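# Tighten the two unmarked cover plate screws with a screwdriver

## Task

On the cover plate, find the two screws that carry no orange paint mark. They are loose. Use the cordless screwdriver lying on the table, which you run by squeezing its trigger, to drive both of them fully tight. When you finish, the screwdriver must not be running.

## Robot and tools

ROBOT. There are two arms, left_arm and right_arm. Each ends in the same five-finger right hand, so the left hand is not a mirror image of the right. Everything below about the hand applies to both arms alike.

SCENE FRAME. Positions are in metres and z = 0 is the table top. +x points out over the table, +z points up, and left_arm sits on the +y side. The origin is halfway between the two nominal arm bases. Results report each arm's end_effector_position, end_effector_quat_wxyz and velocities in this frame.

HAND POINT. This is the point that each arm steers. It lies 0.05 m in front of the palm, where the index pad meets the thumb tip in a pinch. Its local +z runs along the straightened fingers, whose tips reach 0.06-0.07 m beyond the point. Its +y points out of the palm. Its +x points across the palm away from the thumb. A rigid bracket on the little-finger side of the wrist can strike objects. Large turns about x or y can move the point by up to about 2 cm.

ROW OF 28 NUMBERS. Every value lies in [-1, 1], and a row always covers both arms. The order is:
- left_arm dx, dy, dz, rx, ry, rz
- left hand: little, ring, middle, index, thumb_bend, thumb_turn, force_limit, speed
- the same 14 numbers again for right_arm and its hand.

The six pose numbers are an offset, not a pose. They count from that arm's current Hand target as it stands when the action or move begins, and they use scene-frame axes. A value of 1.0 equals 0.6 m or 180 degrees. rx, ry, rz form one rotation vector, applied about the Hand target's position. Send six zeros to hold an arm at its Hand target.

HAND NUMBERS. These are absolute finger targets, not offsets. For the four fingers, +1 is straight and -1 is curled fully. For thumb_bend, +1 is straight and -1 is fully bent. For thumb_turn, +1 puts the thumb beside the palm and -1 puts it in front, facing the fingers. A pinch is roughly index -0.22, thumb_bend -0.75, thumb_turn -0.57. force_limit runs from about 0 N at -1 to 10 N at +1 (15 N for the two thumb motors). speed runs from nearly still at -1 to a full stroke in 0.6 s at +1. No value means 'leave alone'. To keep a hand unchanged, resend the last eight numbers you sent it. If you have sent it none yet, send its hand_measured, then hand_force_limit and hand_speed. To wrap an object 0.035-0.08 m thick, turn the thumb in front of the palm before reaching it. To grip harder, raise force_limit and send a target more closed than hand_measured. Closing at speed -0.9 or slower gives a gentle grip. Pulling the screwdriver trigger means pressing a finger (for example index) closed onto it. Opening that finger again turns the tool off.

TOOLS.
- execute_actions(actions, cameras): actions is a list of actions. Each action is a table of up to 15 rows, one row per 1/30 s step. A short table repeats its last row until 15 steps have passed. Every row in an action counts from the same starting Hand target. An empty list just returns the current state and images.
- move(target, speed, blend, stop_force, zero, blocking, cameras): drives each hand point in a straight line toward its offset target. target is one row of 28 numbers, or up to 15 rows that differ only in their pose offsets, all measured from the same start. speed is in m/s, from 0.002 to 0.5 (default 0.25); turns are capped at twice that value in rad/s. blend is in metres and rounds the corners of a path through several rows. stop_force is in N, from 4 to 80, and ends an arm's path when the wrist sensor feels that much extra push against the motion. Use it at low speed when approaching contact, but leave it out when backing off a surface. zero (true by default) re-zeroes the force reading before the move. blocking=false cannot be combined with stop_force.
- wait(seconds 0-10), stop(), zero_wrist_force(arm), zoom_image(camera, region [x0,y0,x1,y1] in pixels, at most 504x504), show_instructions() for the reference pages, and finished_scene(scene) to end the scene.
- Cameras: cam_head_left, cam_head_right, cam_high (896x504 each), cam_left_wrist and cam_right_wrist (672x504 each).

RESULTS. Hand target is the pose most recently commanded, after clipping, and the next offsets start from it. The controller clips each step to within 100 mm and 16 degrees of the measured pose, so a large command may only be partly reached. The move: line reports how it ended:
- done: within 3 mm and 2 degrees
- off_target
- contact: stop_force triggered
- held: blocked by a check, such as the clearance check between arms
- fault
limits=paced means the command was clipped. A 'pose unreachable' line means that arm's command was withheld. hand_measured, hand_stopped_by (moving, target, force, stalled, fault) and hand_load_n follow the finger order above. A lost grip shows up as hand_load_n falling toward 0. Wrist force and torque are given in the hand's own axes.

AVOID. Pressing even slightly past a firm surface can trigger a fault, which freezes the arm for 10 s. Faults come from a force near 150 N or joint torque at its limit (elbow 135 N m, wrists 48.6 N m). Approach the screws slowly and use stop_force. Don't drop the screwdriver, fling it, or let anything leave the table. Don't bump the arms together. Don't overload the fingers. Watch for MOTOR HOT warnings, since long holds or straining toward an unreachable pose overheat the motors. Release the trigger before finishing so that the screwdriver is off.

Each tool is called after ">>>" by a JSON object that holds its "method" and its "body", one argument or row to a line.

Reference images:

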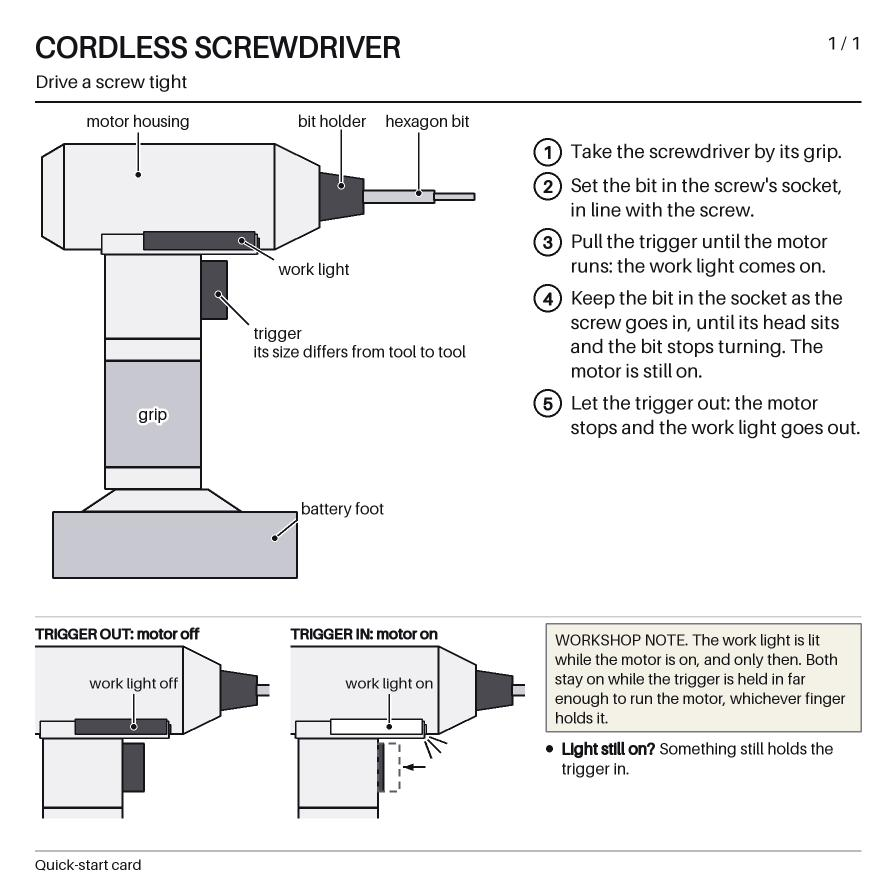

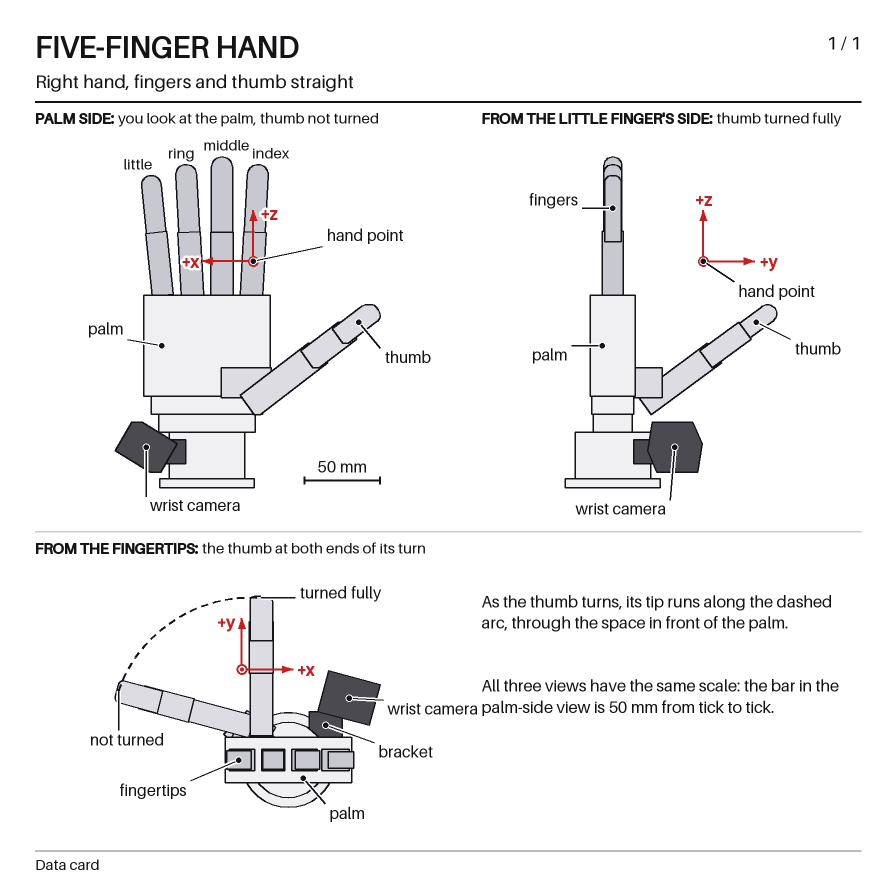

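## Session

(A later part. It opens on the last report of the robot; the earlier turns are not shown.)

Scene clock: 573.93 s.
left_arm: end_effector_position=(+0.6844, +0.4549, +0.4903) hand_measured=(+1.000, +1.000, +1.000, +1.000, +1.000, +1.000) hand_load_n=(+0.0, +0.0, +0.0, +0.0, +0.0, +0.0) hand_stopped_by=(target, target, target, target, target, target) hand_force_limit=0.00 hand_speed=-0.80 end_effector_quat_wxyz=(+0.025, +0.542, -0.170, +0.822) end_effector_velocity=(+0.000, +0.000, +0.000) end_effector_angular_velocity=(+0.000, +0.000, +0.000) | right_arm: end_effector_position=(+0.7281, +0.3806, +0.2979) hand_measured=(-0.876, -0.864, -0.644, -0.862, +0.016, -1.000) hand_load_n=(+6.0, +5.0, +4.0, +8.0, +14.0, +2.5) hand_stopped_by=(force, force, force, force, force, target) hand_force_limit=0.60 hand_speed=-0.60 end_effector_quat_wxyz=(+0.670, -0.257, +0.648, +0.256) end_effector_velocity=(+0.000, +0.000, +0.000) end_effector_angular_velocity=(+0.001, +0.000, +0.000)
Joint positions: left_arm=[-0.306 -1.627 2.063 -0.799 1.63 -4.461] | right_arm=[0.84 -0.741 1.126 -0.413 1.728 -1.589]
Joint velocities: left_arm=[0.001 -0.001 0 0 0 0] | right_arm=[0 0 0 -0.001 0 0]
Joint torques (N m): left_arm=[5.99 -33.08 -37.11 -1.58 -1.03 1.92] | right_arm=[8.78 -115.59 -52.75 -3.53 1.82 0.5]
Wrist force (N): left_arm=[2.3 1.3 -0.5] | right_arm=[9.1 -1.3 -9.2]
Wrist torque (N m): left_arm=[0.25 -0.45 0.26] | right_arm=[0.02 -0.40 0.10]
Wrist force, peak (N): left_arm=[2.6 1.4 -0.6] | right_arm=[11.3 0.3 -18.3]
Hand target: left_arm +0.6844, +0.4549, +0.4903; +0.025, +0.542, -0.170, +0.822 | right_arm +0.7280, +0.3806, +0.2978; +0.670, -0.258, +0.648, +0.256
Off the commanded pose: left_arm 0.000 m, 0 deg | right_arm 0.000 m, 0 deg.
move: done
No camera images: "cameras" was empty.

>>> {"method": "move", "body": {
  "target": [
    [0,0,0,0,0,0,1,1,1,1,1,1,0,-0.8,0.0004,0.00028,0,0,0,0,-0.99,-0.99,-0.99,-0.9,-0.99,-1,0.6,-0.6]
  ],
  "speed": 0.002,
  "cameras": []
}}

>>> {"method": "move", "body": {
  "target": [
    [0,0,0,0,0,0,1,1,1,1,1,1,0,-0.8,-0.0001,-0.0001,0.0002,0,0,0,-0.99,-0.99,-0.99,0.4,-0.99,-1,0.6,0]
  ],
  "speed": 0.002,
  "cameras": []
}}

>>> {"method": "move", "body": {
  "target": [
    [0,0,0,0,0,0,1,1,1,1,1,1,0,-0.8,0.0001,0.0001,-0.0002,0,0,0,-0.99,-0.99,-0.99,-0.9,-0.99,-1,0.6,-0.6]
  ],
  "speed": 0.002,
  "cameras": []
}}

Scene clock: 575.30 s.
left_arm: end_effector_position=(+0.6844, +0.4549, +0.4903) hand_measured=(+1.000, +1.000, +1.000, +1.000, +1.000, +1.000) hand_load_n=(-0.5, +0.0, +0.0, +0.0, +0.0, +0.0) hand_stopped_by=(target, target, target, target, target, target) hand_force_limit=0.00 hand_speed=-0.80 end_effector_quat_wxyz=(+0.025, +0.542, -0.170, +0.822) end_effector_velocity=(+0.000, +0.001, +0.001) end_effector_angular_velocity=(-0.001, +0.000, +0.000) | right_arm: end_effector_position=(+0.7282, +0.3809, +0.2978) hand_measured=(-0.876, -0.864, -0.644, -0.862, +0.016, -1.000) hand_load_n=(+5.0, +4.5, +3.0, +7.0, +15.0, +1.5) hand_stopped_by=(force, force, force, force, force, target) hand_force_limit=0.60 hand_speed=-0.60 end_effector_quat_wxyz=(+0.670, -0.258, +0.648, +0.256) end_effector_velocity=(+0.000, +0.000, +0.001) end_effector_angular_velocity=(+0.001, -0.001, +0.000)
Joint positions: left_arm=[-0.306 -1.627 2.063 -0.799 1.63 -4.461] | right_arm=[0.84 -0.741 1.125 -0.412 1.728 -1.589]
Joint velocities: left_arm=[0.001 -0.001 0 0 0 -0.001] | right_arm=[0 -0.001 0 -0.001 0 0]
Joint torques (N m): left_arm=[11.76 -35.41 -39.54 -1.32 -1.18 1.73] | right_arm=[-13.67 -120.83 -52.7 -5.21 0.31 0.26]
Wrist force (N): left_arm=[2.0 1.2 -0.5] | right_arm=[9.9 1.0 -9.4]
Wrist torque (N m): left_arm=[0.24 -0.40 0.24] | right_arm=[0.04 -0.50 0.14]
Wrist force, peak (N): left_arm=[2.7 0.8 -0.4] | right_arm=[11.7 -0.3 -19.7]
Hand target: left_arm +0.6844, +0.4549, +0.4903; +0.025, +0.542, -0.170, +0.822 | right_arm +0.7283, +0.3808, +0.2978; +0.670, -0.258, +0.648, +0.256
Off the commanded pose: left_arm 0.000 m, 0 deg | right_arm 0.000 m, 0 deg.
move: done
No camera images: "cameras" was empty.

Scene clock: 576.33 s.
left_arm: end_effector_position=(+0.6844, +0.4549, +0.4903) hand_measured=(+1.000, +1.000, +1.000, +1.000, +1.000, +1.000) hand_load_n=(+0.0, +0.0, +0.0, +0.0, +0.0, +0.0) hand_stopped_by=(target, target, target, target, target, target) hand_force_limit=0.00 hand_speed=-0.80 end_effector_quat_wxyz=(+0.025, +0.542, -0.170, +0.822) end_effector_velocity=(+0.000, +0.000, +0.000) end_effector_angular_velocity=(-0.001, +0.000, +0.000) | right_arm: end_effector_position=(+0.7282, +0.3807, +0.2979) hand_measured=(-0.876, -0.864, -0.644, +0.400, +0.016, -1.000) hand_load_n=(+5.5, +4.5, +3.5, +0.0, +14.5, +2.0) hand_stopped_by=(force, force, force, target, force, target) hand_force_limit=0.60 hand_speed=0.00 end_effector_quat_wxyz=(+0.670, -0.258, +0.648, +0.256) end_effector_velocity=(+0.000, +0.000, +0.000) end_effector_angular_velocity=(+0.000, +0.000, +0.000)
Joint positions: left_arm=[-0.306 -1.627 2.063 -0.799 1.63 -4.461] | right_arm=[0.84 -0.741 1.125 -0.412 1.728 -1.589]
Joint velocities: left_arm=[0.001 0 0 0 0 -0.001] | right_arm=[0 0 0 0 0 0]
Joint torques (N m): left_arm=[6.28 -34.91 -38.04 -1.09 -1.31 1.83] | right_arm=[-19.93 -131.05 -48.27 -8.15 2.56 0.48]
Wrist force (N): left_arm=[2.1 1.2 -0.6] | right_arm=[11.0 -1.3 -17.5]
Wrist torque (N m): left_arm=[0.24 -0.42 0.25] | right_arm=[0.38 -0.52 0.22]
Wrist force, peak (N): left_arm=[2.3 1.5 -0.7] | right_arm=[11.0 -0.9 -19.2]
Hand target: left_arm +0.6844, +0.4549, +0.4903; +0.025, +0.542, -0.170, +0.822 | right_arm +0.7282, +0.3807, +0.2979; +0.670, -0.258, +0.648, +0.256
Off the commanded pose: left_arm 0.000 m, 0 deg | right_arm 0.000 m, 0 deg.
move: done
No camera images: "cameras" was empty.

Scene clock: 578.50 s.
left_arm: end_effector_position=(+0.6844, +0.4549, +0.4903) hand_measured=(+1.000, +1.000, +1.000, +1.000, +1.000, +1.000) hand_load_n=(+0.0, -0.5, +0.0, +0.0, +0.0, +0.0) hand_stopped_by=(target, target, target, target, target, target) hand_force_limit=0.00 hand_speed=-0.80 end_effector_quat_wxyz=(+0.025, +0.542, -0.170, +0.822) end_effector_velocity=(+0.000, +0.000, +0.000) end_effector_angular_velocity=(+0.000, +0.000, +0.001) | right_arm: end_effector_position=(+0.7283, +0.3808, +0.2979) hand_measured=(-0.876, -0.864, -0.644, -0.862, +0.016, -1.000) hand_load_n=(+4.5, +4.5, +3.5, +8.5, +14.5, +2.5) hand_stopped_by=(force, force, force, force, force, target) hand_force_limit=0.60 hand_speed=-0.60 end_effector_quat_wxyz=(+0.670, -0.257, +0.648, +0.256) end_effector_velocity=(+0.000, +0.000, -0.001) end_effector_angular_velocity=(-0.002, +0.002, +0.000)
Joint positions: left_arm=[-0.306 -1.627 2.063 -0.799 1.63 -4.461] | right_arm=[0.84 -0.741 1.125 -0.412 1.728 -1.589]
Joint velocities: left_arm=[0 0 0 0 -0.001 0] | right_arm=[0 0.001 0 0.002 0 0]
Joint torques (N m): left_arm=[5.63 -33.12 -38.52 -1.75 -1.45 1.77] | right_arm=[-13.31 -113.64 -50.94 -5.98 1.27 0.92]
Wrist force (N): left_arm=[2.2 1.2 -0.3] | right_arm=[9.5 -0.7 -8.7]
Wrist torque (N m): left_arm=[0.22 -0.44 0.26] | right_arm=[-0.02 -0.27 -0.76]
Wrist force, peak (N): left_arm=[2.4 1.3 -0.6] | right_arm=[11.6 -1.0 -22.7]
Hand target: left_arm +0.6844, +0.4549, +0.4903; +0.025, +0.542, -0.170, +0.822 | right_arm +0.7283, +0.3808, +0.2978; +0.670, -0.258, +0.648, +0.256
Off the commanded pose: left_arm 0.000 m, 0 deg | right_arm 0.000 m, 0 deg.
move: done
No camera images: "cameras" was empty.

>>> {"method": "move", "body": {
  "target": [
    [0,0,0,0,0,0,1,1,1,1,1,1,0,-0.8,0.0041,0.00287,0,0,0,0,-0.99,-0.99,-0.99,-0.9,-0.99,-1,0.6,-0.6]
  ],
  "speed": 0.002,
  "stop_force": 8,
  "cameras": []
}}

Scene clock: 579.77 s.
left_arm: end_effector_position=(+0.6844, +0.4549, +0.4903) hand_measured=(+1.000, +1.000, +1.000, +1.000, +1.000, +1.000) hand_load_n=(+0.0, +0.0, +0.0, +0.0, +0.0, +0.0) hand_stopped_by=(target, target, target, target, target, target) hand_force_limit=0.00 hand_speed=-0.80 end_effector_quat_wxyz=(+0.025, +0.542, -0.170, +0.822) end_effector_velocity=(+0.000, +0.000, +0.000) end_effector_angular_velocity=(+0.001, +0.000, +0.000) | right_arm: end_effector_position=(+0.7284, +0.3809, +0.2978) hand_measured=(-0.876, -0.864, -0.644, -0.862, +0.016, -1.000) hand_load_n=(+5.0, +4.5, +3.5, +8.5, +14.5, +2.0) hand_stopped_by=(force, force, force, force, force, target) hand_force_limit=0.60 hand_speed=-0.60 end_effector_quat_wxyz=(+0.670, -0.257, +0.648, +0.256) end_effector_velocity=(+0.000, +0.000, +0.000) end_effector_angular_velocity=(+0.000, +0.000, +0.000)
Joint positions: left_arm=[-0.306 -1.627 2.063 -0.799 1.63 -4.461] | right_arm=[0.84 -0.741 1.125 -0.412 1.728 -1.589]
Joint velocities: left_arm=[0 0.001 0 0 0.001 0.001] | right_arm=[0 0 0 -0.001 0 0]
Joint torques (N m): left_arm=[7.79 -30.89 -37.81 -1.36 -0.96 1.3] | right_arm=[-9.95 -129.16 -44.77 -7.54 1.7 1.06]
Wrist force (N): left_arm=[2.0 1.5 -0.3] | right_arm=[8.9 -0.9 -13.6]
Wrist torque (N m): left_arm=[0.27 -0.42 0.25] | right_arm=[0.17 -0.41 -0.72]
Wrist force, peak (N): left_arm=[2.3 1.6 -0.5] | right_arm=[9.1 -0.6 -17.7]
Hand target: left_arm +0.6844, +0.4549, +0.4903; +0.025, +0.542, -0.170, +0.822 | right_arm +0.7284, +0.3809, +0.2978; +0.670, -0.258, +0.648, +0.256
Off the commanded pose: left_arm 0.000 m, 0 deg | right_arm 0.003 m, 0 deg.
move: contact (right_arm)
No camera images: "cameras" was empty.

>>> {"method": "wait", "body": {
  "seconds": 1
}}

Scene clock: 581.23 s.
left_arm: end_effector_position=(+0.6844, +0.4549, +0.4903) hand_measured=(+1.000, +1.000, +1.000, +1.000, +1.000, +1.000) hand_load_n=(+0.0, +0.0, +0.0, +0.0, +0.0, +0.0) hand_stopped_by=(target, target, target, target, target, target) hand_force_limit=0.00 hand_speed=-0.80 end_effector_quat_wxyz=(+0.025, +0.542, -0.170, +0.822) end_effector_velocity=(+0.000, +0.001, +0.000) end_effector_angular_velocity=(+0.000, +0.000, +0.002) | right_arm: end_effector_position=(+0.7284, +0.3809, +0.2978) hand_measured=(-0.876, -0.864, -0.644, -0.862, +0.016, -1.000) hand_load_n=(+5.5, +4.5, +3.5, +8.5, +14.5, +2.0) hand_stopped_by=(force, force, force, force, force, target) hand_force_limit=0.60 hand_speed=-0.60 end_effector_quat_wxyz=(+0.670, -0.257, +0.648, +0.256) end_effector_velocity=(+0.000, +0.000, +0.001) end_effector_angular_velocity=(+0.001, -0.001, +0.000)
Joint positions: left_arm=[-0.306 -1.627 2.063 -0.799 1.63 -4.461] | right_arm=[0.84 -0.741 1.125 -0.412 1.728 -1.589]
Joint velocities: left_arm=[0.002 0.001 0 0 0 0] | right_arm=[0 -0.001 0 0 0 0]
Joint torques (N m): left_arm=[7.92 -33.99 -38.87 -1.21 -1.67 1.88] | right_arm=[-2.46 -127.6 -47.56 -6.58 1.74 1]
Wrist force (N): left_arm=[2.5 1.1 -0.4] | right_arm=[8.7 -0.9 -12.7]
Wrist torque (N m): left_arm=[0.20 -0.48 0.27] | right_arm=[0.13 -0.40 -0.72]
Wrist force, peak (N): left_arm=[2.4 1.3 -0.9] | right_arm=[8.6 -1.0 -13.6]
Hand target: left_arm +0.6844, +0.4549, +0.4903; +0.025, +0.542, -0.170, +0.822 | right_arm +0.7284, +0.3809, +0.2978; +0.670, -0.258, +0.648, +0.256
Off the commanded pose: left_arm 0.000 m, 0 deg | right_arm 0.003 m, 0 deg.
wait: 1.00 s; at rest from the start

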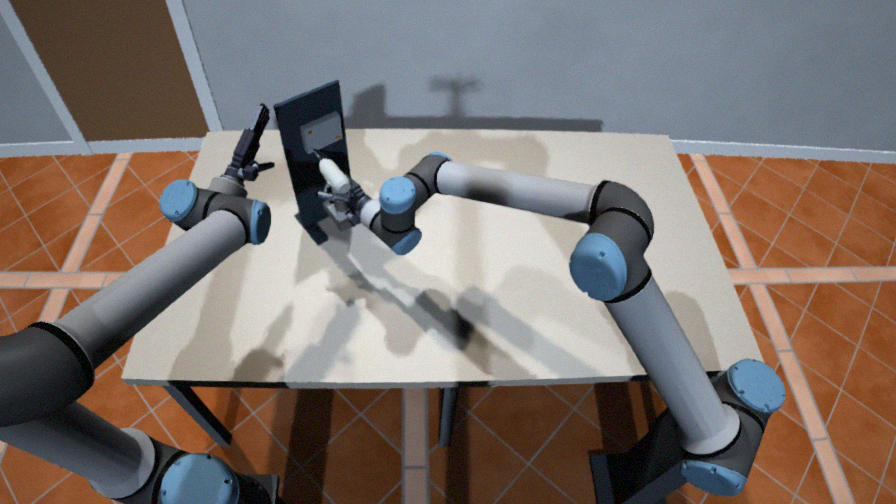

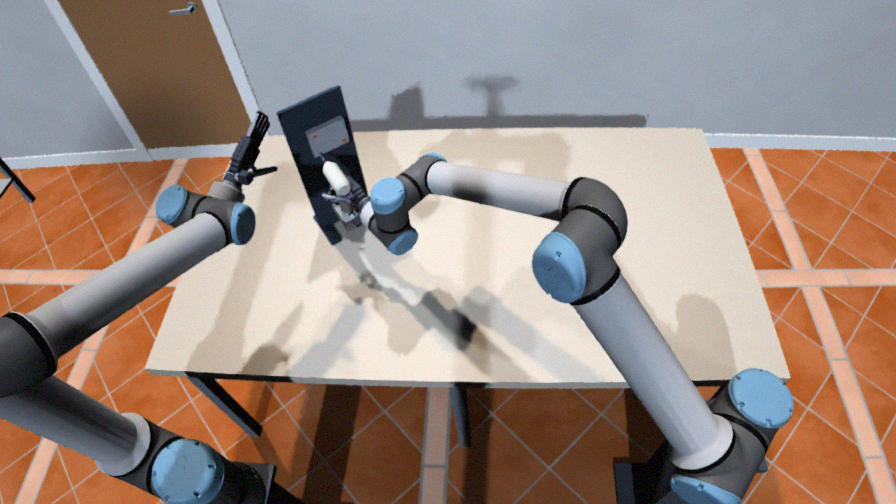

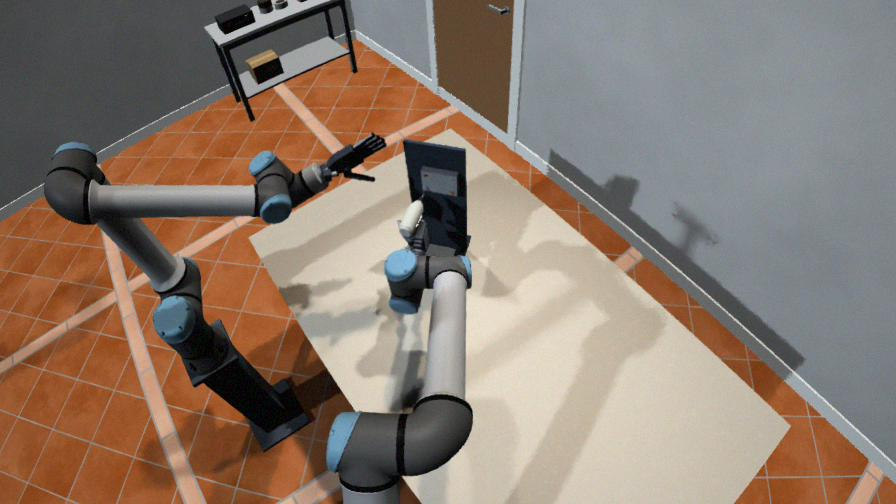

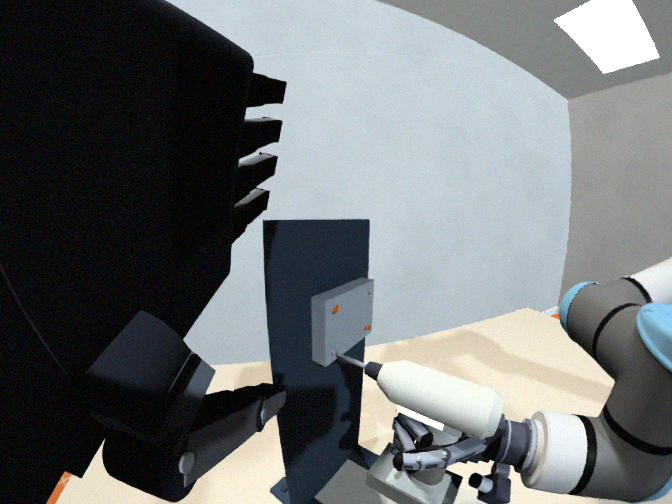

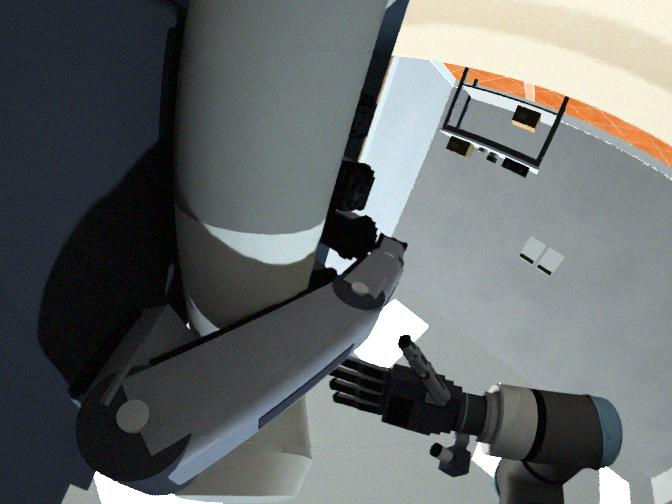

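>>> {"method": "zoom_image", "body": {
  "camera": "cam_left_wrist",
  "region": [290, 260, 450, 400]
}}

>>> {"method": "execute_actions", "body": {
  "actions": [
    [[0,0,0,0,0,0,1,1,1,1,1,1,0,-0.8,0,0,0,0,0,0,-0.99,-0.99,-0.99,0.4,-0.99,-1,0.6,0]]
  ],
  "cameras": ["cam_left_wrist"]
}}

>>> {"method": "wait", "body": {
  "seconds": 1,
  "cameras": ["cam_left_wrist"]
}}

Scaled by 3.150 from the camera's 672x504 image, which has a finer 960x720 frame.

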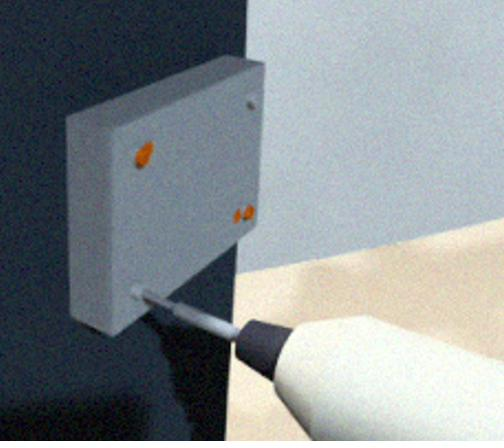

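Scene clock: 582.43 s.
left_arm: end_effector_position=(+0.6844, +0.4549, +0.4903) hand_measured=(+1.000, +1.000, +1.000, +1.000, +1.000, +1.000) hand_load_n=(+0.0, +0.0, +0.0, -0.5, +0.0, +0.0) hand_stopped_by=(target, target, target, target, target, target) hand_force_limit=0.00 hand_speed=-0.80 end_effector_quat_wxyz=(+0.025, +0.542, -0.170, +0.822) end_effector_velocity=(+0.000, +0.000, +0.000) end_effector_angular_velocity=(+0.000, +0.001, +0.001) | right_arm: end_effector_position=(+0.7285, +0.3809, +0.2978) hand_measured=(-0.876, -0.864, -0.644, +0.400, +0.016, -1.000) hand_load_n=(+5.5, +5.5, +4.0, +0.0, +13.5, +3.0) hand_stopped_by=(force, force, force, target, force, target) hand_force_limit=0.60 hand_speed=0.00 end_effector_quat_wxyz=(+0.670, -0.257, +0.648, +0.256) end_effector_velocity=(+0.000, +0.000, +0.002) end_effector_angular_velocity=(+0.002, -0.001, +0.000)
Joint positions: left_arm=[-0.306 -1.627 2.063 -0.799 1.63 -4.461] | right_arm=[0.84 -0.741 1.125 -0.412 1.728 -1.589]
Joint velocities: left_arm=[0 0 0 0 0 0] | right_arm=[0 -0.001 0 -0.002 0 0]
Joint torques (N m): left_arm=[6.96 -34.57 -37.65 -0.87 -1.38 2] | right_arm=[3.02 -122.09 -49.67 -5.35 0.19 0.97]
Wrist force (N): left_arm=[1.9 1.2 -0.9] | right_arm=[6.0 -4.3 -3.0]
Wrist torque (N m): left_arm=[0.26 -0.38 0.23] | right_arm=[-0.07 -0.44 0.07]
Wrist force, peak (N): left_arm=[2.4 0.9 -0.8] | right_arm=[9.2 -2.0 -15.8]
Hand target: left_arm +0.6844, +0.4549, +0.4903; +0.025, +0.542, -0.170, +0.822 | right_arm +0.7284, +0.3809, +0.2978; +0.670, -0.258, +0.648, +0.256
Off the commanded pose: left_arm 0.000 m, 0 deg | right_arm 0.000 m, 0 deg.
Images, in order (width x height): cam_left_wrist 672x504.

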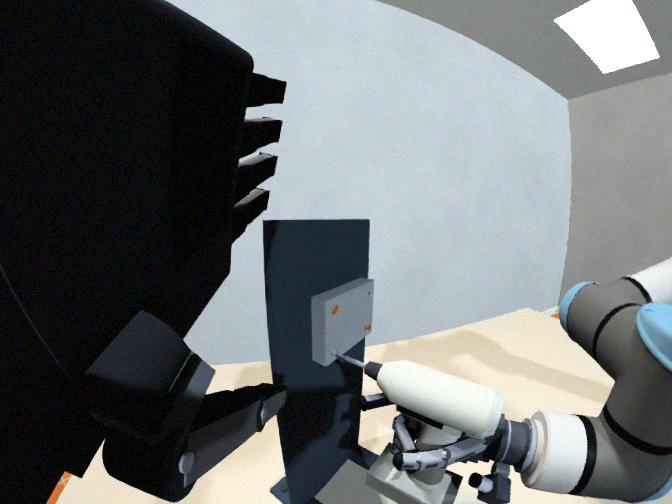

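Scene clock: 583.43 s.
left_arm: end_effector_position=(+0.6844, +0.4549, +0.4903) hand_measured=(+1.000, +1.000, +1.000, +1.000, +1.000, +1.000) hand_load_n=(+0.0, +0.0, +0.0, +0.0, +0.0, +0.0) hand_stopped_by=(target, target, target, target, target, target) hand_force_limit=0.00 hand_speed=-0.80 end_effector_quat_wxyz=(+0.025, +0.542, -0.170, +0.822) end_effector_velocity=(+0.000, +0.000, +0.000) end_effector_angular_velocity=(+0.001, +0.000, +0.001) | right_arm: end_effector_position=(+0.7284, +0.3809, +0.2978) hand_measured=(-0.876, -0.864, -0.644, +0.400, +0.016, -1.000) hand_load_n=(+5.5, +5.5, +4.0, +0.0, +13.5, +3.0) hand_stopped_by=(force, force, force, target, force, target) hand_force_limit=0.60 hand_speed=0.00 end_effector_quat_wxyz=(+0.670, -0.257, +0.648, +0.256) end_effector_velocity=(+0.000, +0.000, +0.001) end_effector_angular_velocity=(+0.001, -0.001, +0.000)
Joint positions: left_arm=[-0.306 -1.627 2.063 -0.799 1.63 -4.461] | right_arm=[0.84 -0.741 1.125 -0.412 1.728 -1.589]
Joint velocities: left_arm=[0 0 0 0 0 0.001] | right_arm=[0 -0.001 0 -0.001 0 0]
Joint torques (N m): left_arm=[5.2 -34.5 -38.36 -1.3 -1.36 1.78] | right_arm=[8.78 -114.52 -49.16 -4.08 -0.76 1.02]
Wrist force (N): left_arm=[2.0 1.4 -0.7] | right_arm=[6.3 -4.1 -2.8]
Wrist torque (N m): left_arm=[0.29 -0.40 0.25] | right_arm=[-0.06 -0.45 0.09]
Wrist force, peak (N): left_arm=[2.5 1.3 -0.4] | right_arm=[6.8 -3.9 -2.8]
Hand target: left_arm +0.6844, +0.4549, +0.4903; +0.025, +0.542, -0.170, +0.822 | right_arm +0.7284, +0.3809, +0.2978; +0.670, -0.258, +0.648, +0.256
Off the commanded pose: left_arm 0.000 m, 0 deg | right_arm 0.000 m, 0 deg.
wait: 1.00 s; at rest by 0.17 s
Images, in order (width x height): cam_left_wrist 672x504.

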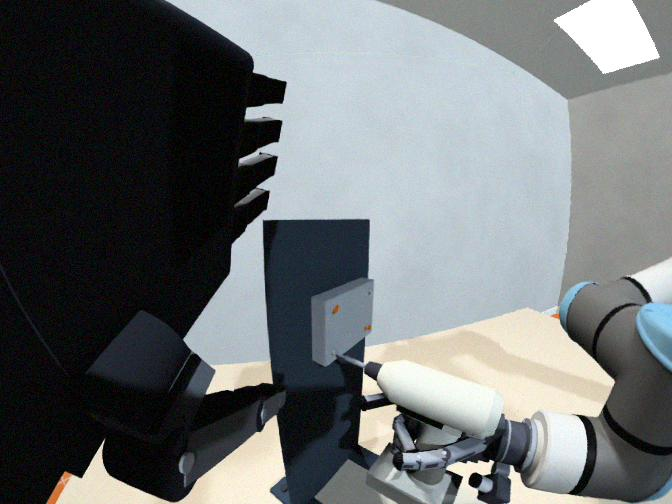

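>>> {"method": "move", "body": {
  "target": [0,0,0,0,0,0,1,1,1,1,1,1,0,-0.8,0.0034,0.0024,0,0,0,0,-0.99,-0.99,-0.99,0.4,-0.99,-1,0.6,0],
  "speed": 0.003,
  "stop_force": 8,
  "cameras": []
}}

Scene clock: 586.20 s.
left_arm: end_effector_position=(+0.6844, +0.4549, +0.4903) hand_measured=(+1.000, +1.000, +1.000, +1.000, +1.000, +1.000) hand_load_n=(+0.0, +0.0, +0.0, +0.0, +0.5, +0.0) hand_stopped_by=(target, target, target, target, target, target) hand_force_limit=0.00 hand_speed=-0.80 end_effector_quat_wxyz=(+0.025, +0.542, -0.170, +0.822) end_effector_velocity=(+0.000, +0.000, +0.000) end_effector_angular_velocity=(-0.001, +0.000, +0.000) | right_arm: end_effector_position=(+0.7291, +0.3815, +0.2978) hand_measured=(-0.876, -0.864, -0.644, +0.400, +0.016, -1.000) hand_load_n=(+6.0, +5.5, +4.0, +0.0, +14.0, +3.0) hand_stopped_by=(force, force, force, target, force, target) hand_force_limit=0.60 hand_speed=0.00 end_effector_quat_wxyz=(+0.670, -0.258, +0.648, +0.256) end_effector_velocity=(+0.000, +0.000, +0.000) end_effector_angular_velocity=(+0.001, -0.001, +0.001)
Joint positions: left_arm=[-0.306 -1.627 2.063 -0.799 1.63 -4.461] | right_arm=[0.84 -0.739 1.122 -0.411 1.728 -1.589]
Joint velocities: left_arm=[0.001 0 0 0 0 -0.001] | right_arm=[0 0 0 -0.001 -0.001 0]
Joint torques (N m): left_arm=[6.41 -35.89 -39.14 -1.3 -1.15 0.67] | right_arm=[12.62 -127.67 -42.26 -6.36 0.3 1.27]
Wrist force (N): left_arm=[2.4 1.2 -0.7] | right_arm=[7.4 -4.7 -8.3]
Wrist torque (N m): left_arm=[0.25 -0.45 0.27] | right_arm=[0.25 -0.58 0.17]
Wrist force, peak (N): left_arm=[2.3 1.4 -0.6] | right_arm=[7.9 -4.8 -13.4]
Hand target: left_arm +0.6844, +0.4549, +0.4903; +0.025, +0.542, -0.170, +0.822 | right_arm +0.7290, +0.3815, +0.2978; +0.670, -0.258, +0.648, +0.256
Off the commanded pose: left_arm 0.000 m, 0 deg | right_arm 0.002 m, 0 deg.
move: contact (right_arm)
No camera images: "cameras" was empty.

>>> {"method": "execute_actions", "body": {
  "actions": [
    [[0,0,0,0,0,0,1,1,1,1,1,1,0,-0.8,0,0,0,0,0,0,-0.99,-0.99,-0.99,-0.9,-0.99,-1,0.6,-0.6]]
  ],
  "cameras": []
}}

>>> {"method": "wait", "body": {
  "seconds": 1.5,
  "cameras": ["cam_left_wrist"]
}}

>>> {"method": "wait", "body": {
  "seconds": 1.0,
  "cameras": []
}}

Scene clock: 588.47 s.
left_arm: end_effector_position=(+0.6844, +0.4549, +0.4903) hand_measured=(+1.000, +1.000, +1.000, +1.000, +1.000, +1.000) hand_load_n=(+0.0, +0.0, +0.0, +0.0, +0.0, +0.0) hand_stopped_by=(target, target, target, target, target, target) hand_force_limit=0.00 hand_speed=-0.80 end_effector_quat_wxyz=(+0.025, +0.542, -0.170, +0.822) end_effector_velocity=(+0.000, +0.001, +0.000) end_effector_angular_velocity=(+0.000, +0.000, +0.001) | right_arm: end_effector_position=(+0.7290, +0.3815, +0.2978) hand_measured=(-0.876, -0.864, -0.644, -0.862, +0.016, -1.000) hand_load_n=(+5.5, +5.0, +3.5, +8.5, +14.0, +2.0) hand_stopped_by=(force, force, force, force, force, target) hand_force_limit=0.60 hand_speed=-0.60 end_effector_quat_wxyz=(+0.670, -0.258, +0.648, +0.256) end_effector_velocity=(+0.000, +0.000, +0.000) end_effector_angular_velocity=(+0.000, +0.001, +0.000)
Joint positions: left_arm=[-0.306 -1.627 2.063 -0.799 1.63 -4.461] | right_arm=[0.84 -0.739 1.122 -0.411 1.728 -1.589]
Joint velocities: left_arm=[0.001 0 0 -0.001 0 0] | right_arm=[0 0 0 0.001 0 0]
Joint torques (N m): left_arm=[7.77 -33.02 -37.76 -0.92 -1.39 1.79] | right_arm=[11.87 -125.72 -47.34 -5.23 0.69 1.35]
Wrist force (N): left_arm=[2.4 1.1 -0.7] | right_arm=[9.7 -3.2 -15.2]
Wrist torque (N m): left_arm=[0.23 -0.46 0.27] | right_arm=[0.29 -0.34 -0.66]
Wrist force, peak (N): left_arm=[2.7 1.2 -0.3] | right_arm=[10.2 -3.4 -15.5]
Hand target: left_arm +0.6844, +0.4549, +0.4903; +0.025, +0.542, -0.170, +0.822 | right_arm +0.7290, +0.3815, +0.2978; +0.670, -0.258, +0.648, +0.256
Off the commanded pose: left_arm 0.000 m, 0 deg | right_arm 0.000 m, 0 deg.
No camera images: "cameras" was empty.

Scene clock: 589.97 s.
left_arm: end_effector_position=(+0.6844, +0.4549, +0.4903) hand_measured=(+1.000, +1.000, +1.000, +1.000, +1.000, +1.000) hand_load_n=(+0.0, +0.0, +0.0, +0.0, +0.0, +0.0) hand_stopped_by=(target, target, target, target, target, target) hand_force_limit=0.00 hand_speed=-0.80 end_effector_quat_wxyz=(+0.025, +0.542, -0.170, +0.822) end_effector_velocity=(+0.000, -0.001, +0.000) end_effector_angular_velocity=(+0.000, +0.000, -0.001) | right_arm: end_effector_position=(+0.7290, +0.3815, +0.2978) hand_measured=(-0.876, -0.864, -0.644, -0.862, +0.016, -1.000) hand_load_n=(+5.5, +4.5, +3.0, +6.5, +15.0, +1.0) hand_stopped_by=(force, force, force, force, force, target) hand_force_limit=0.60 hand_speed=-0.60 end_effector_quat_wxyz=(+0.670, -0.258, +0.648, +0.256) end_effector_velocity=(+0.000, +0.000, +0.000) end_effector_angular_velocity=(+0.000, +0.000, +0.000)
Joint positions: left_arm=[-0.306 -1.627 2.063 -0.799 1.63 -4.461] | right_arm=[0.84 -0.739 1.122 -0.411 1.728 -1.589]
Joint velocities: left_arm=[-0.001 -0.001 0 0 0 0] | right_arm=[0 0 0 0 0 0]
Joint torques (N m): left_arm=[7.9 -33.78 -37.07 -1.05 -0.64 1.75] | right_arm=[-15.07 -123.89 -66.12 -7.88 0.82 1.39]
Wrist force (N): left_arm=[2.3 1.3 -0.6] | right_arm=[15.9 1.5 -35.1]
Wrist torque (N m): left_arm=[0.26 -0.45 0.27] | right_arm=[0.98 -0.54 -0.51]
Wrist force, peak (N): left_arm=[2.5 1.5 -0.5] | right_arm=[15.9 1.5 -35.1]
Hand target: left_arm +0.6844, +0.4549, +0.4903; +0.025, +0.542, -0.170, +0.822 | right_arm +0.7290, +0.3815, +0.2978; +0.670, -0.258, +0.648, +0.256
Off the commanded pose: left_arm 0.000 m, 0 deg | right_arm 0.000 m, 0 deg.
wait: 1.50 s; at rest by 0.17 s
Images, in order (width x height): cam_left_wrist 672x504.

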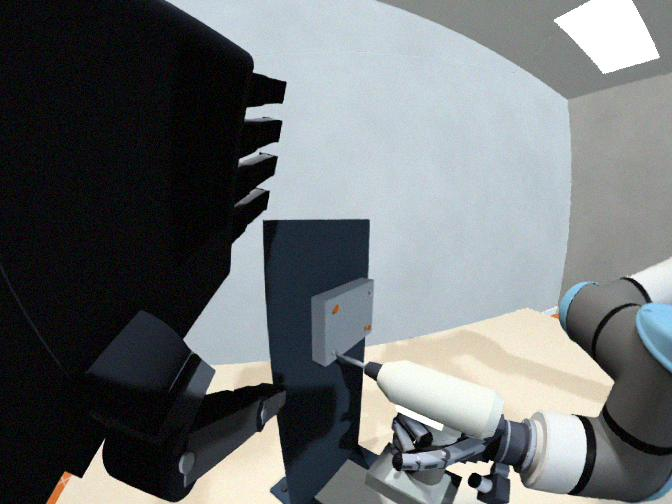

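Scene clock: 590.97 s.
left_arm: end_effector_position=(+0.6844, +0.4549, +0.4903) hand_measured=(+1.000, +1.000, +1.000, +1.000, +1.000, +1.000) hand_load_n=(+0.0, +0.0, +0.0, +0.0, +0.0, +0.0) hand_stopped_by=(target, target, target, target, target, target) hand_force_limit=0.00 hand_speed=-0.80 end_effector_quat_wxyz=(+0.025, +0.542, -0.170, +0.822) end_effector_velocity=(+0.000, +0.000, +0.000) end_effector_angular_velocity=(+0.000, +0.001, +0.000) | right_arm: end_effector_position=(+0.7290, +0.3815, +0.2978) hand_measured=(-0.876, -0.864, -0.644, -0.862, +0.016, -1.000) hand_load_n=(+5.0, +4.0, +3.0, +7.0, +15.5, +1.0) hand_stopped_by=(force, force, force, force, force, target) hand_force_limit=0.60 hand_speed=-0.60 end_effector_quat_wxyz=(+0.670, -0.258, +0.648, +0.256) end_effector_velocity=(+0.000, +0.000, +0.000) end_effector_angular_velocity=(+0.000, +0.000, +0.000)
Joint positions: left_arm=[-0.306 -1.627 2.063 -0.799 1.63 -4.461] | right_arm=[0.84 -0.739 1.122 -0.411 1.728 -1.589]
Joint velocities: left_arm=[-0.001 0 0 0.001 0 0] | right_arm=[0 0 0 -0.001 0 0]
Joint torques (N m): left_arm=[10.55 -32.87 -37.66 -0.82 -1.12 1.72] | right_arm=[-29.12 -121.51 -67.33 -10.1 1.8 1.39]
Wrist force (N): left_arm=[2.1 1.0 -0.3] | right_arm=[16.6 1.3 -36.4]
Wrist torque (N m): left_arm=[0.19 -0.43 0.24] | right_arm=[0.99 -0.57 -0.46]
Wrist force, peak (N): left_arm=[2.5 1.2 -0.5] | right_arm=[16.8 1.4 -36.6]
Hand target: left_arm +0.6844, +0.4549, +0.4903; +0.025, +0.542, -0.170, +0.822 | right_arm +0.7290, +0.3815, +0.2978; +0.670, -0.258, +0.648, +0.256
Off the commanded pose: left_arm 0.000 m, 0 deg | right_arm 0.000 m, 0 deg.
wait: 1.00 s; at rest by 0.17 s
No camera images: "cameras" was empty.

>>> {"method": "execute_actions", "body": {
  "actions": [
    [[0,0,0,0,0,0,1,1,1,1,1,1,0,-0.8,0,0,0,0,0,0,-0.99,-0.99,-0.99,0.4,-0.99,-1,0.6,0]]
  ],
  "cameras": []
}}

>>> {"method": "wait", "body": {
  "seconds": 0.7,
  "cameras": ["cam_left_wrist"]
}}

>>> {"method": "zoom_image", "body": {
  "camera": "cam_left_wrist",
  "region": [290, 260, 450, 400]
}}

Scene clock: 592.33 s.
left_arm: end_effector_position=(+0.6844, +0.4549, +0.4903) hand_measured=(+1.000, +1.000, +1.000, +1.000, +1.000, +1.000) hand_load_n=(+0.0, +0.0, +0.0, +0.0, +0.0, +0.0) hand_stopped_by=(target, target, target, target, target, target) hand_force_limit=0.00 hand_speed=-0.80 end_effector_quat_wxyz=(+0.025, +0.542, -0.170, +0.822) end_effector_velocity=(+0.000, -0.001, +0.000) end_effector_angular_velocity=(+0.000, +0.000, +0.000) | right_arm: end_effector_position=(+0.7291, +0.3815, +0.2978) hand_measured=(-0.876, -0.864, -0.644, +0.400, +0.016, -1.000) hand_load_n=(+5.5, +5.5, +4.5, +0.0, +14.0, +3.0) hand_stopped_by=(force, force, force, target, force, target) hand_force_limit=0.60 hand_speed=0.00 end_effector_quat_wxyz=(+0.670, -0.258, +0.648, +0.256) end_effector_velocity=(+0.000, +0.000, +0.000) end_effector_angular_velocity=(-0.001, +0.000, +0.000)
Joint positions: left_arm=[-0.306 -1.627 2.063 -0.799 1.63 -4.461] | right_arm=[0.84 -0.739 1.122 -0.411 1.728 -1.589]
Joint velocities: left_arm=[-0.001 0 0 0 -0.001 0] | right_arm=[0 0 0 0.001 0 0]
Joint torques (N m): left_arm=[11.84 -33.38 -37.26 -0.8 -0.65 1.79] | right_arm=[13.36 -119.71 -41.46 -1.69 0.69 1.44]
Wrist force (N): left_arm=[2.0 1.3 -0.5] | right_arm=[6.6 -2.1 -7.6]
Wrist torque (N m): left_arm=[0.26 -0.40 0.24] | right_arm=[0.29 -0.48 0.12]
Wrist force, peak (N): left_arm=[2.2 1.5 -1.0] | right_arm=[16.7 1.4 -37.4]
Hand target: left_arm +0.6844, +0.4549, +0.4903; +0.025, +0.542, -0.170, +0.822 | right_arm +0.7290, +0.3815, +0.2978; +0.670, -0.258, +0.648, +0.256
Off the commanded pose: left_arm 0.000 m, 0 deg | right_arm 0.000 m, 0 deg.
No camera images: "cameras" was empty.

Scene clock: 593.03 s.
left_arm: end_effector_position=(+0.6844, +0.4549, +0.4903) hand_measured=(+1.000, +1.000, +1.000, +1.000, +1.000, +1.000) hand_load_n=(+0.0, +0.0, +0.0, +0.0, +0.0, +0.0) hand_stopped_by=(target, target, target, target, target, target) hand_force_limit=0.00 hand_speed=-0.80 end_effector_quat_wxyz=(+0.025, +0.542, -0.170, +0.822) end_effector_velocity=(+0.000, +0.001, -0.001) end_effector_angular_velocity=(-0.001, +0.001, +0.001) | right_arm: end_effector_position=(+0.7290, +0.3815, +0.2978) hand_measured=(-0.876, -0.864, -0.644, +0.400, +0.016, -1.000) hand_load_n=(+5.5, +5.5, +4.0, +0.0, +14.0, +3.0) hand_stopped_by=(force, force, force, target, force, target) hand_force_limit=0.60 hand_speed=0.00 end_effector_quat_wxyz=(+0.670, -0.258, +0.648, +0.256) end_effector_velocity=(+0.000, +0.000, +0.001) end_effector_angular_velocity=(+0.001, -0.001, +0.000)
Joint positions: left_arm=[-0.306 -1.627 2.063 -0.799 1.63 -4.461] | right_arm=[0.84 -0.739 1.122 -0.411 1.728 -1.589]
Joint velocities: left_arm=[0.001 0.001 0 0 0 -0.001] | right_arm=[0 -0.001 0 -0.001 0 0]
Joint torques (N m): left_arm=[9.56 -33.17 -38.55 -1.08 -1.05 1.63] | right_arm=[16.5 -119.71 -41.59 -1.72 -0.28 1.47]
Wrist force (N): left_arm=[2.0 1.0 -0.6] | right_arm=[6.3 -2.7 -6.1]
Wrist torque (N m): left_arm=[0.21 -0.41 0.23] | right_arm=[0.19 -0.52 0.10]
Wrist force, peak (N): left_arm=[2.4 1.4 -0.7] | right_arm=[6.7 -2.5 -7.4]
Hand target: left_arm +0.6844, +0.4549, +0.4903; +0.025, +0.542, -0.170, +0.822 | right_arm +0.7290, +0.3815, +0.2978; +0.670, -0.258, +0.648, +0.256
Off the commanded pose: left_arm 0.000 m, 0 deg | right_arm 0.000 m, 0 deg.
wait: 0.70 s; at rest by 0.17 s
Images, in order (width x height): cam_left_wrist 672x504.

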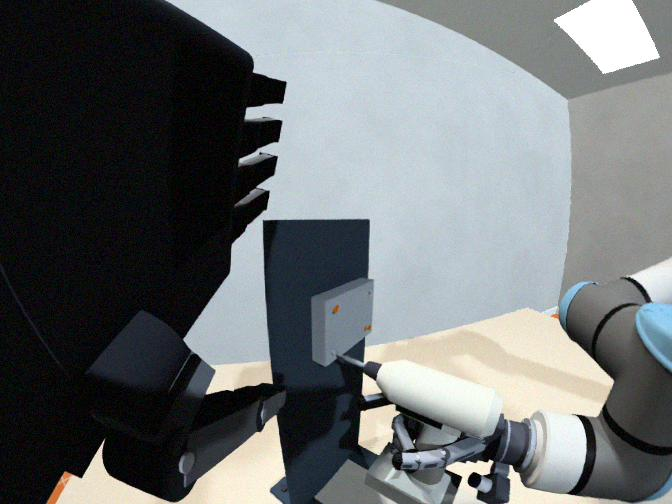

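Scaled by 3.150 from the camera's 672x504 image, which has a finer 960x720 frame.

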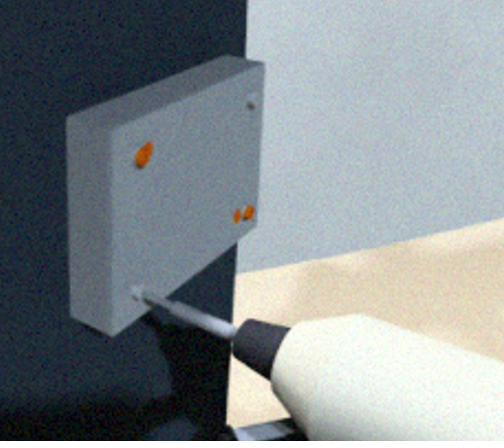

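>>> {"method": "execute_actions", "body": {
  "actions": [
    [[0,0,0,0,0,0,1,1,1,1,1,1,0,-0.8,0,0,0,0,0,0,-0.99,-0.99,-0.99,-0.9,-0.99,-1,0.6,-0.6]]
  ],
  "cameras": []
}}

>>> {"method": "wait", "body": {
  "seconds": 0.1,
  "cameras": []
}}

>>> {"method": "wait", "body": {
  "seconds": 0.3,
  "cameras": []
}}

>>> {"method": "wait", "body": {
  "seconds": 0.3,
  "cameras": []
}}

>>> {"method": "wait", "body": {
  "seconds": 0.5,
  "cameras": ["cam_left_wrist"]
}}

>>> {"method": "zoom_image", "body": {
  "camera": "cam_left_wrist",
  "region": [290, 260, 450, 400]
}}

Scene clock: 595.93 s.
left_arm: end_effector_position=(+0.6844, +0.4549, +0.4903) hand_measured=(+1.000, +1.000, +1.000, +1.000, +1.000, +1.000) hand_load_n=(+0.0, +0.0, +0.0, +0.0, +0.0, +0.0) hand_stopped_by=(target, target, target, target, target, target) hand_force_limit=0.00 hand_speed=-0.80 end_effector_quat_wxyz=(+0.025, +0.542, -0.170, +0.822) end_effector_velocity=(+0.000, +0.000, +0.000) end_effector_angular_velocity=(+0.001, -0.001, +0.001) | right_arm: end_effector_position=(+0.7290, +0.3815, +0.2977) hand_measured=(-0.876, -0.864, -0.644, -0.862, +0.016, -1.000) hand_load_n=(+5.5, +5.0, +3.5, +8.5, +14.0, +2.0) hand_stopped_by=(force, force, force, force, force, target) hand_force_limit=0.60 hand_speed=-0.60 end_effector_quat_wxyz=(+0.670, -0.258, +0.648, +0.256) end_effector_velocity=(+0.000, +0.000, +0.000) end_effector_angular_velocity=(+0.000, +0.000, +0.000)
Joint positions: left_arm=[-0.306 -1.627 2.063 -0.799 1.63 -4.461] | right_arm=[0.84 -0.739 1.122 -0.411 1.728 -1.589]
Joint velocities: left_arm=[-0.001 -0.001 0 0 -0.001 0.001] | right_arm=[0 0 0 0 0 0]
Joint torques (N m): left_arm=[8.25 -33.48 -37.88 -0.62 -1.14 1.4] | right_arm=[10.79 -114.34 -46.53 -3.71 -0.4 1.42]
Wrist force (N): left_arm=[2.0 0.9 -0.3] | right_arm=[9.4 -1.3 -16.4]
Wrist torque (N m): left_arm=[0.17 -0.41 0.23] | right_arm=[0.60 -0.41 -0.59]
Wrist force, peak (N): left_arm=[2.5 1.5 -0.4] | right_arm=[9.4 -1.3 -16.4]
Hand target: left_arm +0.6844, +0.4549, +0.4903; +0.025, +0.542, -0.170, +0.822 | right_arm +0.7290, +0.3815, +0.2978; +0.670, -0.258, +0.648, +0.256
Off the commanded pose: left_arm 0.000 m, 0 deg | right_arm 0.000 m, 0 deg.
No camera images: "cameras" was empty.

Scene clock: 596.03 s.
left_arm: end_effector_position=(+0.6844, +0.4549, +0.4903) hand_measured=(+1.000, +1.000, +1.000, +1.000, +1.000, +1.000) hand_load_n=(+0.0, +0.0, +0.0, +0.0, +0.0, +0.0) hand_stopped_by=(target, target, target, target, target, target) hand_force_limit=0.00 hand_speed=-0.80 end_effector_quat_wxyz=(+0.025, +0.542, -0.170, +0.822) end_effector_velocity=(+0.000, +0.000, +0.001) end_effector_angular_velocity=(+0.000, -0.001, +0.000) | right_arm: end_effector_position=(+0.7290, +0.3815, +0.2977) hand_measured=(-0.876, -0.864, -0.644, -0.862, +0.016, -1.000) hand_load_n=(+6.0, +5.0, +3.5, +8.0, +14.5, +2.0) hand_stopped_by=(force, force, force, force, force, target) hand_force_limit=0.60 hand_speed=-0.60 end_effector_quat_wxyz=(+0.670, -0.258, +0.648, +0.256) end_effector_velocity=(+0.000, +0.000, -0.001) end_effector_angular_velocity=(-0.002, +0.001, +0.000)
Joint positions: left_arm=[-0.306 -1.627 2.063 -0.799 1.63 -4.461] | right_arm=[0.84 -0.739 1.122 -0.411 1.728 -1.589]
Joint velocities: left_arm=[0 -0.001 0 0 0 0] | right_arm=[0 0.001 0 0.001 0 0]
Joint torques (N m): left_arm=[8.35 -31.41 -37.73 0.07 -1.15 1.71] | right_arm=[9.5 -114.35 -47.71 -4.5 -0.54 1.42]
Wrist force (N): left_arm=[2.2 0.7 -0.6] | right_arm=[10.2 -1.2 -18.3]
Wrist torque (N m): left_arm=[0.16 -0.43 0.23] | right_arm=[0.59 -0.45 -0.59]
Wrist force, peak (N): left_arm=[2.3 1.0 -0.8] | right_arm=[10.2 -1.2 -18.3]
Hand target: left_arm +0.6844, +0.4549, +0.4903; +0.025, +0.542, -0.170, +0.822 | right_arm +0.7290, +0.3815, +0.2978; +0.670, -0.258, +0.648, +0.256
Off the commanded pose: left_arm 0.000 m, 0 deg | right_arm 0.000 m, 0 deg.
wait: 0.10 s; no rest
No camera images: "cameras" was empty.

Scene clock: 596.33 s.
left_arm: end_effector_position=(+0.6844, +0.4549, +0.4903) hand_measured=(+1.000, +1.000, +1.000, +1.000, +1.000, +1.000) hand_load_n=(+0.0, +0.0, +0.0, +0.0, +0.0, +0.0) hand_stopped_by=(target, target, target, target, target, target) hand_force_limit=0.00 hand_speed=-0.80 end_effector_quat_wxyz=(+0.025, +0.542, -0.170, +0.822) end_effector_velocity=(+0.000, +0.000, +0.000) end_effector_angular_velocity=(+0.000, -0.001, +0.000) | right_arm: end_effector_position=(+0.7290, +0.3815, +0.2977) hand_measured=(-0.876, -0.864, -0.644, -0.862, +0.016, -1.000) hand_load_n=(+5.5, +4.5, +3.0, +7.5, +15.0, +2.0) hand_stopped_by=(force, force, force, force, force, target) hand_force_limit=0.60 hand_speed=-0.60 end_effector_quat_wxyz=(+0.670, -0.258, +0.648, +0.256) end_effector_velocity=(+0.000, +0.000, +0.002) end_effector_angular_velocity=(+0.003, -0.002, +0.000)
Joint positions: left_arm=[-0.306 -1.627 2.063 -0.799 1.63 -4.461] | right_arm=[0.84 -0.739 1.122 -0.411 1.728 -1.589]
Joint velocities: left_arm=[0 0 0 0 0 0.001] | right_arm=[0 -0.001 0 -0.002 0 0]
Joint torques (N m): left_arm=[7.31 -33.38 -36.55 -0.69 -1.22 1.8] | right_arm=[4.93 -114.91 -53.36 -6.63 -0.28 1.37]
Wrist force (N): left_arm=[2.1 1.3 -0.5] | right_arm=[12.5 0.6 -26.0]
Wrist torque (N m): left_arm=[0.25 -0.42 0.26] | right_arm=[0.88 -0.53 -0.55]
Wrist force, peak (N): left_arm=[2.3 1.3 -0.5] | right_arm=[12.5 0.6 -26.0]
Hand target: left_arm +0.6844, +0.4549, +0.4903; +0.025, +0.542, -0.170, +0.822 | right_arm +0.7290, +0.3815, +0.2978; +0.670, -0.258, +0.648, +0.256
Off the commanded pose: left_arm 0.000 m, 0 deg | right_arm 0.000 m, 0 deg.
wait: 0.30 s; at rest by 0.17 s
No camera images: "cameras" was empty.

Scene clock: 596.63 s.
left_arm: end_effector_position=(+0.6844, +0.4549, +0.4903) hand_measured=(+1.000, +1.000, +1.000, +1.000, +1.000, +1.000) hand_load_n=(+0.0, +0.0, +0.0, +0.0, +0.0, +0.0) hand_stopped_by=(target, target, target, target, target, target) hand_force_limit=0.00 hand_speed=-0.80 end_effector_quat_wxyz=(+0.025, +0.542, -0.170, +0.822) end_effector_velocity=(+0.000, +0.000, -0.001) end_effector_angular_velocity=(+0.001, +0.001, +0.000) | right_arm: end_effector_position=(+0.7290, +0.3815, +0.2977) hand_measured=(-0.876, -0.864, -0.644, -0.862, +0.016, -1.000) hand_load_n=(+5.5, +4.5, +3.5, +7.0, +15.0, +1.0) hand_stopped_by=(force, force, force, force, force, target) hand_force_limit=0.60 hand_speed=-0.60 end_effector_quat_wxyz=(+0.670, -0.258, +0.648, +0.256) end_effector_velocity=(+0.000, +0.000, +0.002) end_effector_angular_velocity=(+0.000, +0.000, +0.000)
Joint positions: left_arm=[-0.306 -1.627 2.063 -0.799 1.63 -4.461] | right_arm=[0.84 -0.739 1.122 -0.411 1.728 -1.589]
Joint velocities: left_arm=[0 0.001 0 0 -0.001 0.001] | right_arm=[0 -0.001 0 0.001 0 0]
Joint torques (N m): left_arm=[5.34 -32.82 -38.25 -0.82 -1.18 0.82] | right_arm=[1.52 -116.17 -58.75 -8.99 0.23 1.46]
Wrist force (N): left_arm=[2.4 1.2 -0.6] | right_arm=[13.1 0.7 -23.6]
Wrist torque (N m): left_arm=[0.24 -0.46 0.26] | right_arm=[0.65 -0.41 -0.57]
Wrist force, peak (N): left_arm=[2.4 1.2 -0.6] | right_arm=[13.8 1.4 -29.6]
Hand target: left_arm +0.6844, +0.4549, +0.4903; +0.025, +0.542, -0.170, +0.822 | right_arm +0.7290, +0.3815, +0.2978; +0.670, -0.258, +0.648, +0.256
Off the commanded pose: left_arm 0.000 m, 0 deg | right_arm 0.000 m, 0 deg.
wait: 0.30 s; at rest by 0.17 s
No camera images: "cameras" was empty.

Scene clock: 597.13 s.
left_arm: end_effector_position=(+0.6844, +0.4549, +0.4903) hand_measured=(+1.000, +1.000, +1.000, +1.000, +1.000, +1.000) hand_load_n=(+0.0, +0.0, +0.0, +0.0, +0.0, +0.0) hand_stopped_by=(target, target, target, target, target, target) hand_force_limit=0.00 hand_speed=-0.80 end_effector_quat_wxyz=(+0.025, +0.542, -0.170, +0.822) end_effector_velocity=(+0.000, +0.001, +0.000) end_effector_angular_velocity=(+0.000, +0.001, +0.001) | right_arm: end_effector_position=(+0.7290, +0.3815, +0.2978) hand_measured=(-0.876, -0.864, -0.644, -0.862, +0.016, -1.000) hand_load_n=(+5.5, +4.5, +3.0, +6.5, +15.5, +1.0) hand_stopped_by=(force, force, force, force, force, target) hand_force_limit=0.60 hand_speed=-0.60 end_effector_quat_wxyz=(+0.670, -0.258, +0.648, +0.256) end_effector_velocity=(+0.000, +0.000, -0.003) end_effector_angular_velocity=(-0.002, +0.002, +0.000)
Joint positions: left_arm=[-0.306 -1.627 2.063 -0.799 1.63 -4.461] | right_arm=[0.84 -0.739 1.122 -0.411 1.728 -1.589]
Joint velocities: left_arm=[0.001 0 0 0 0 0] | right_arm=[0 0.002 0 0 0 0]
Joint torques (N m): left_arm=[5.81 -30.82 -37 -0.5 -1.46 1.7] | right_arm=[-7.19 -118.76 -65.58 -10.98 1.76 1.64]
Wrist force (N): left_arm=[2.0 1.1 -1.0] | right_arm=[15.6 2.9 -34.7]
Wrist torque (N m): left_arm=[0.24 -0.40 0.24] | right_arm=[1.15 -0.56 -0.44]
Wrist force, peak (N): left_arm=[2.3 1.2 -0.7] | right_arm=[15.5 2.2 -35.7]
Hand target: left_arm +0.6844, +0.4549, +0.4903; +0.025, +0.542, -0.170, +0.822 | right_arm +0.7290, +0.3815, +0.2978; +0.670, -0.258, +0.648, +0.256
Off the commanded pose: left_arm 0.000 m, 0 deg | right_arm 0.000 m, 0 deg.
wait: 0.50 s; at rest by 0.17 s
Images, in order (width x height): cam_left_wrist 672x504.

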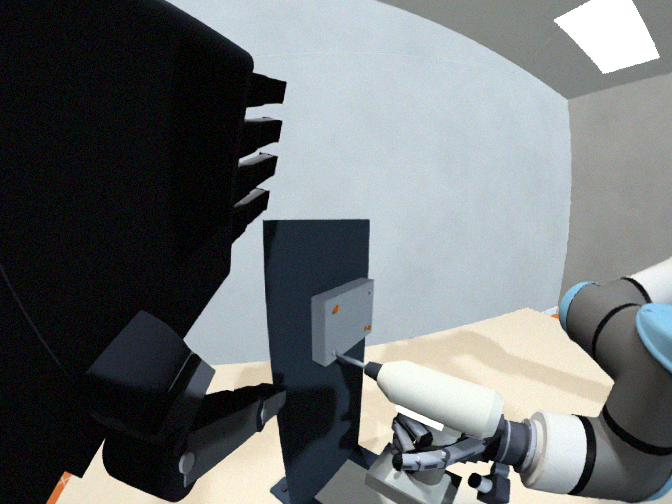

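Scaled by 3.150 from the camera's 672x504 image, which has a finer 960x720 frame.

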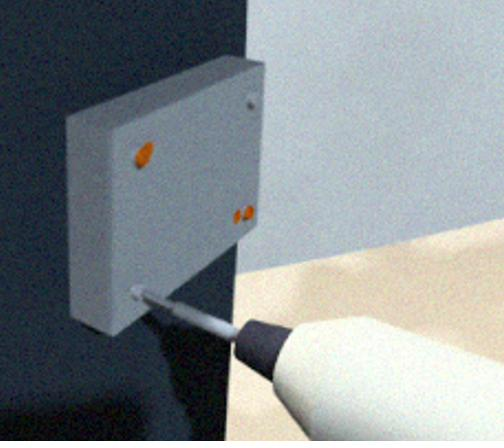

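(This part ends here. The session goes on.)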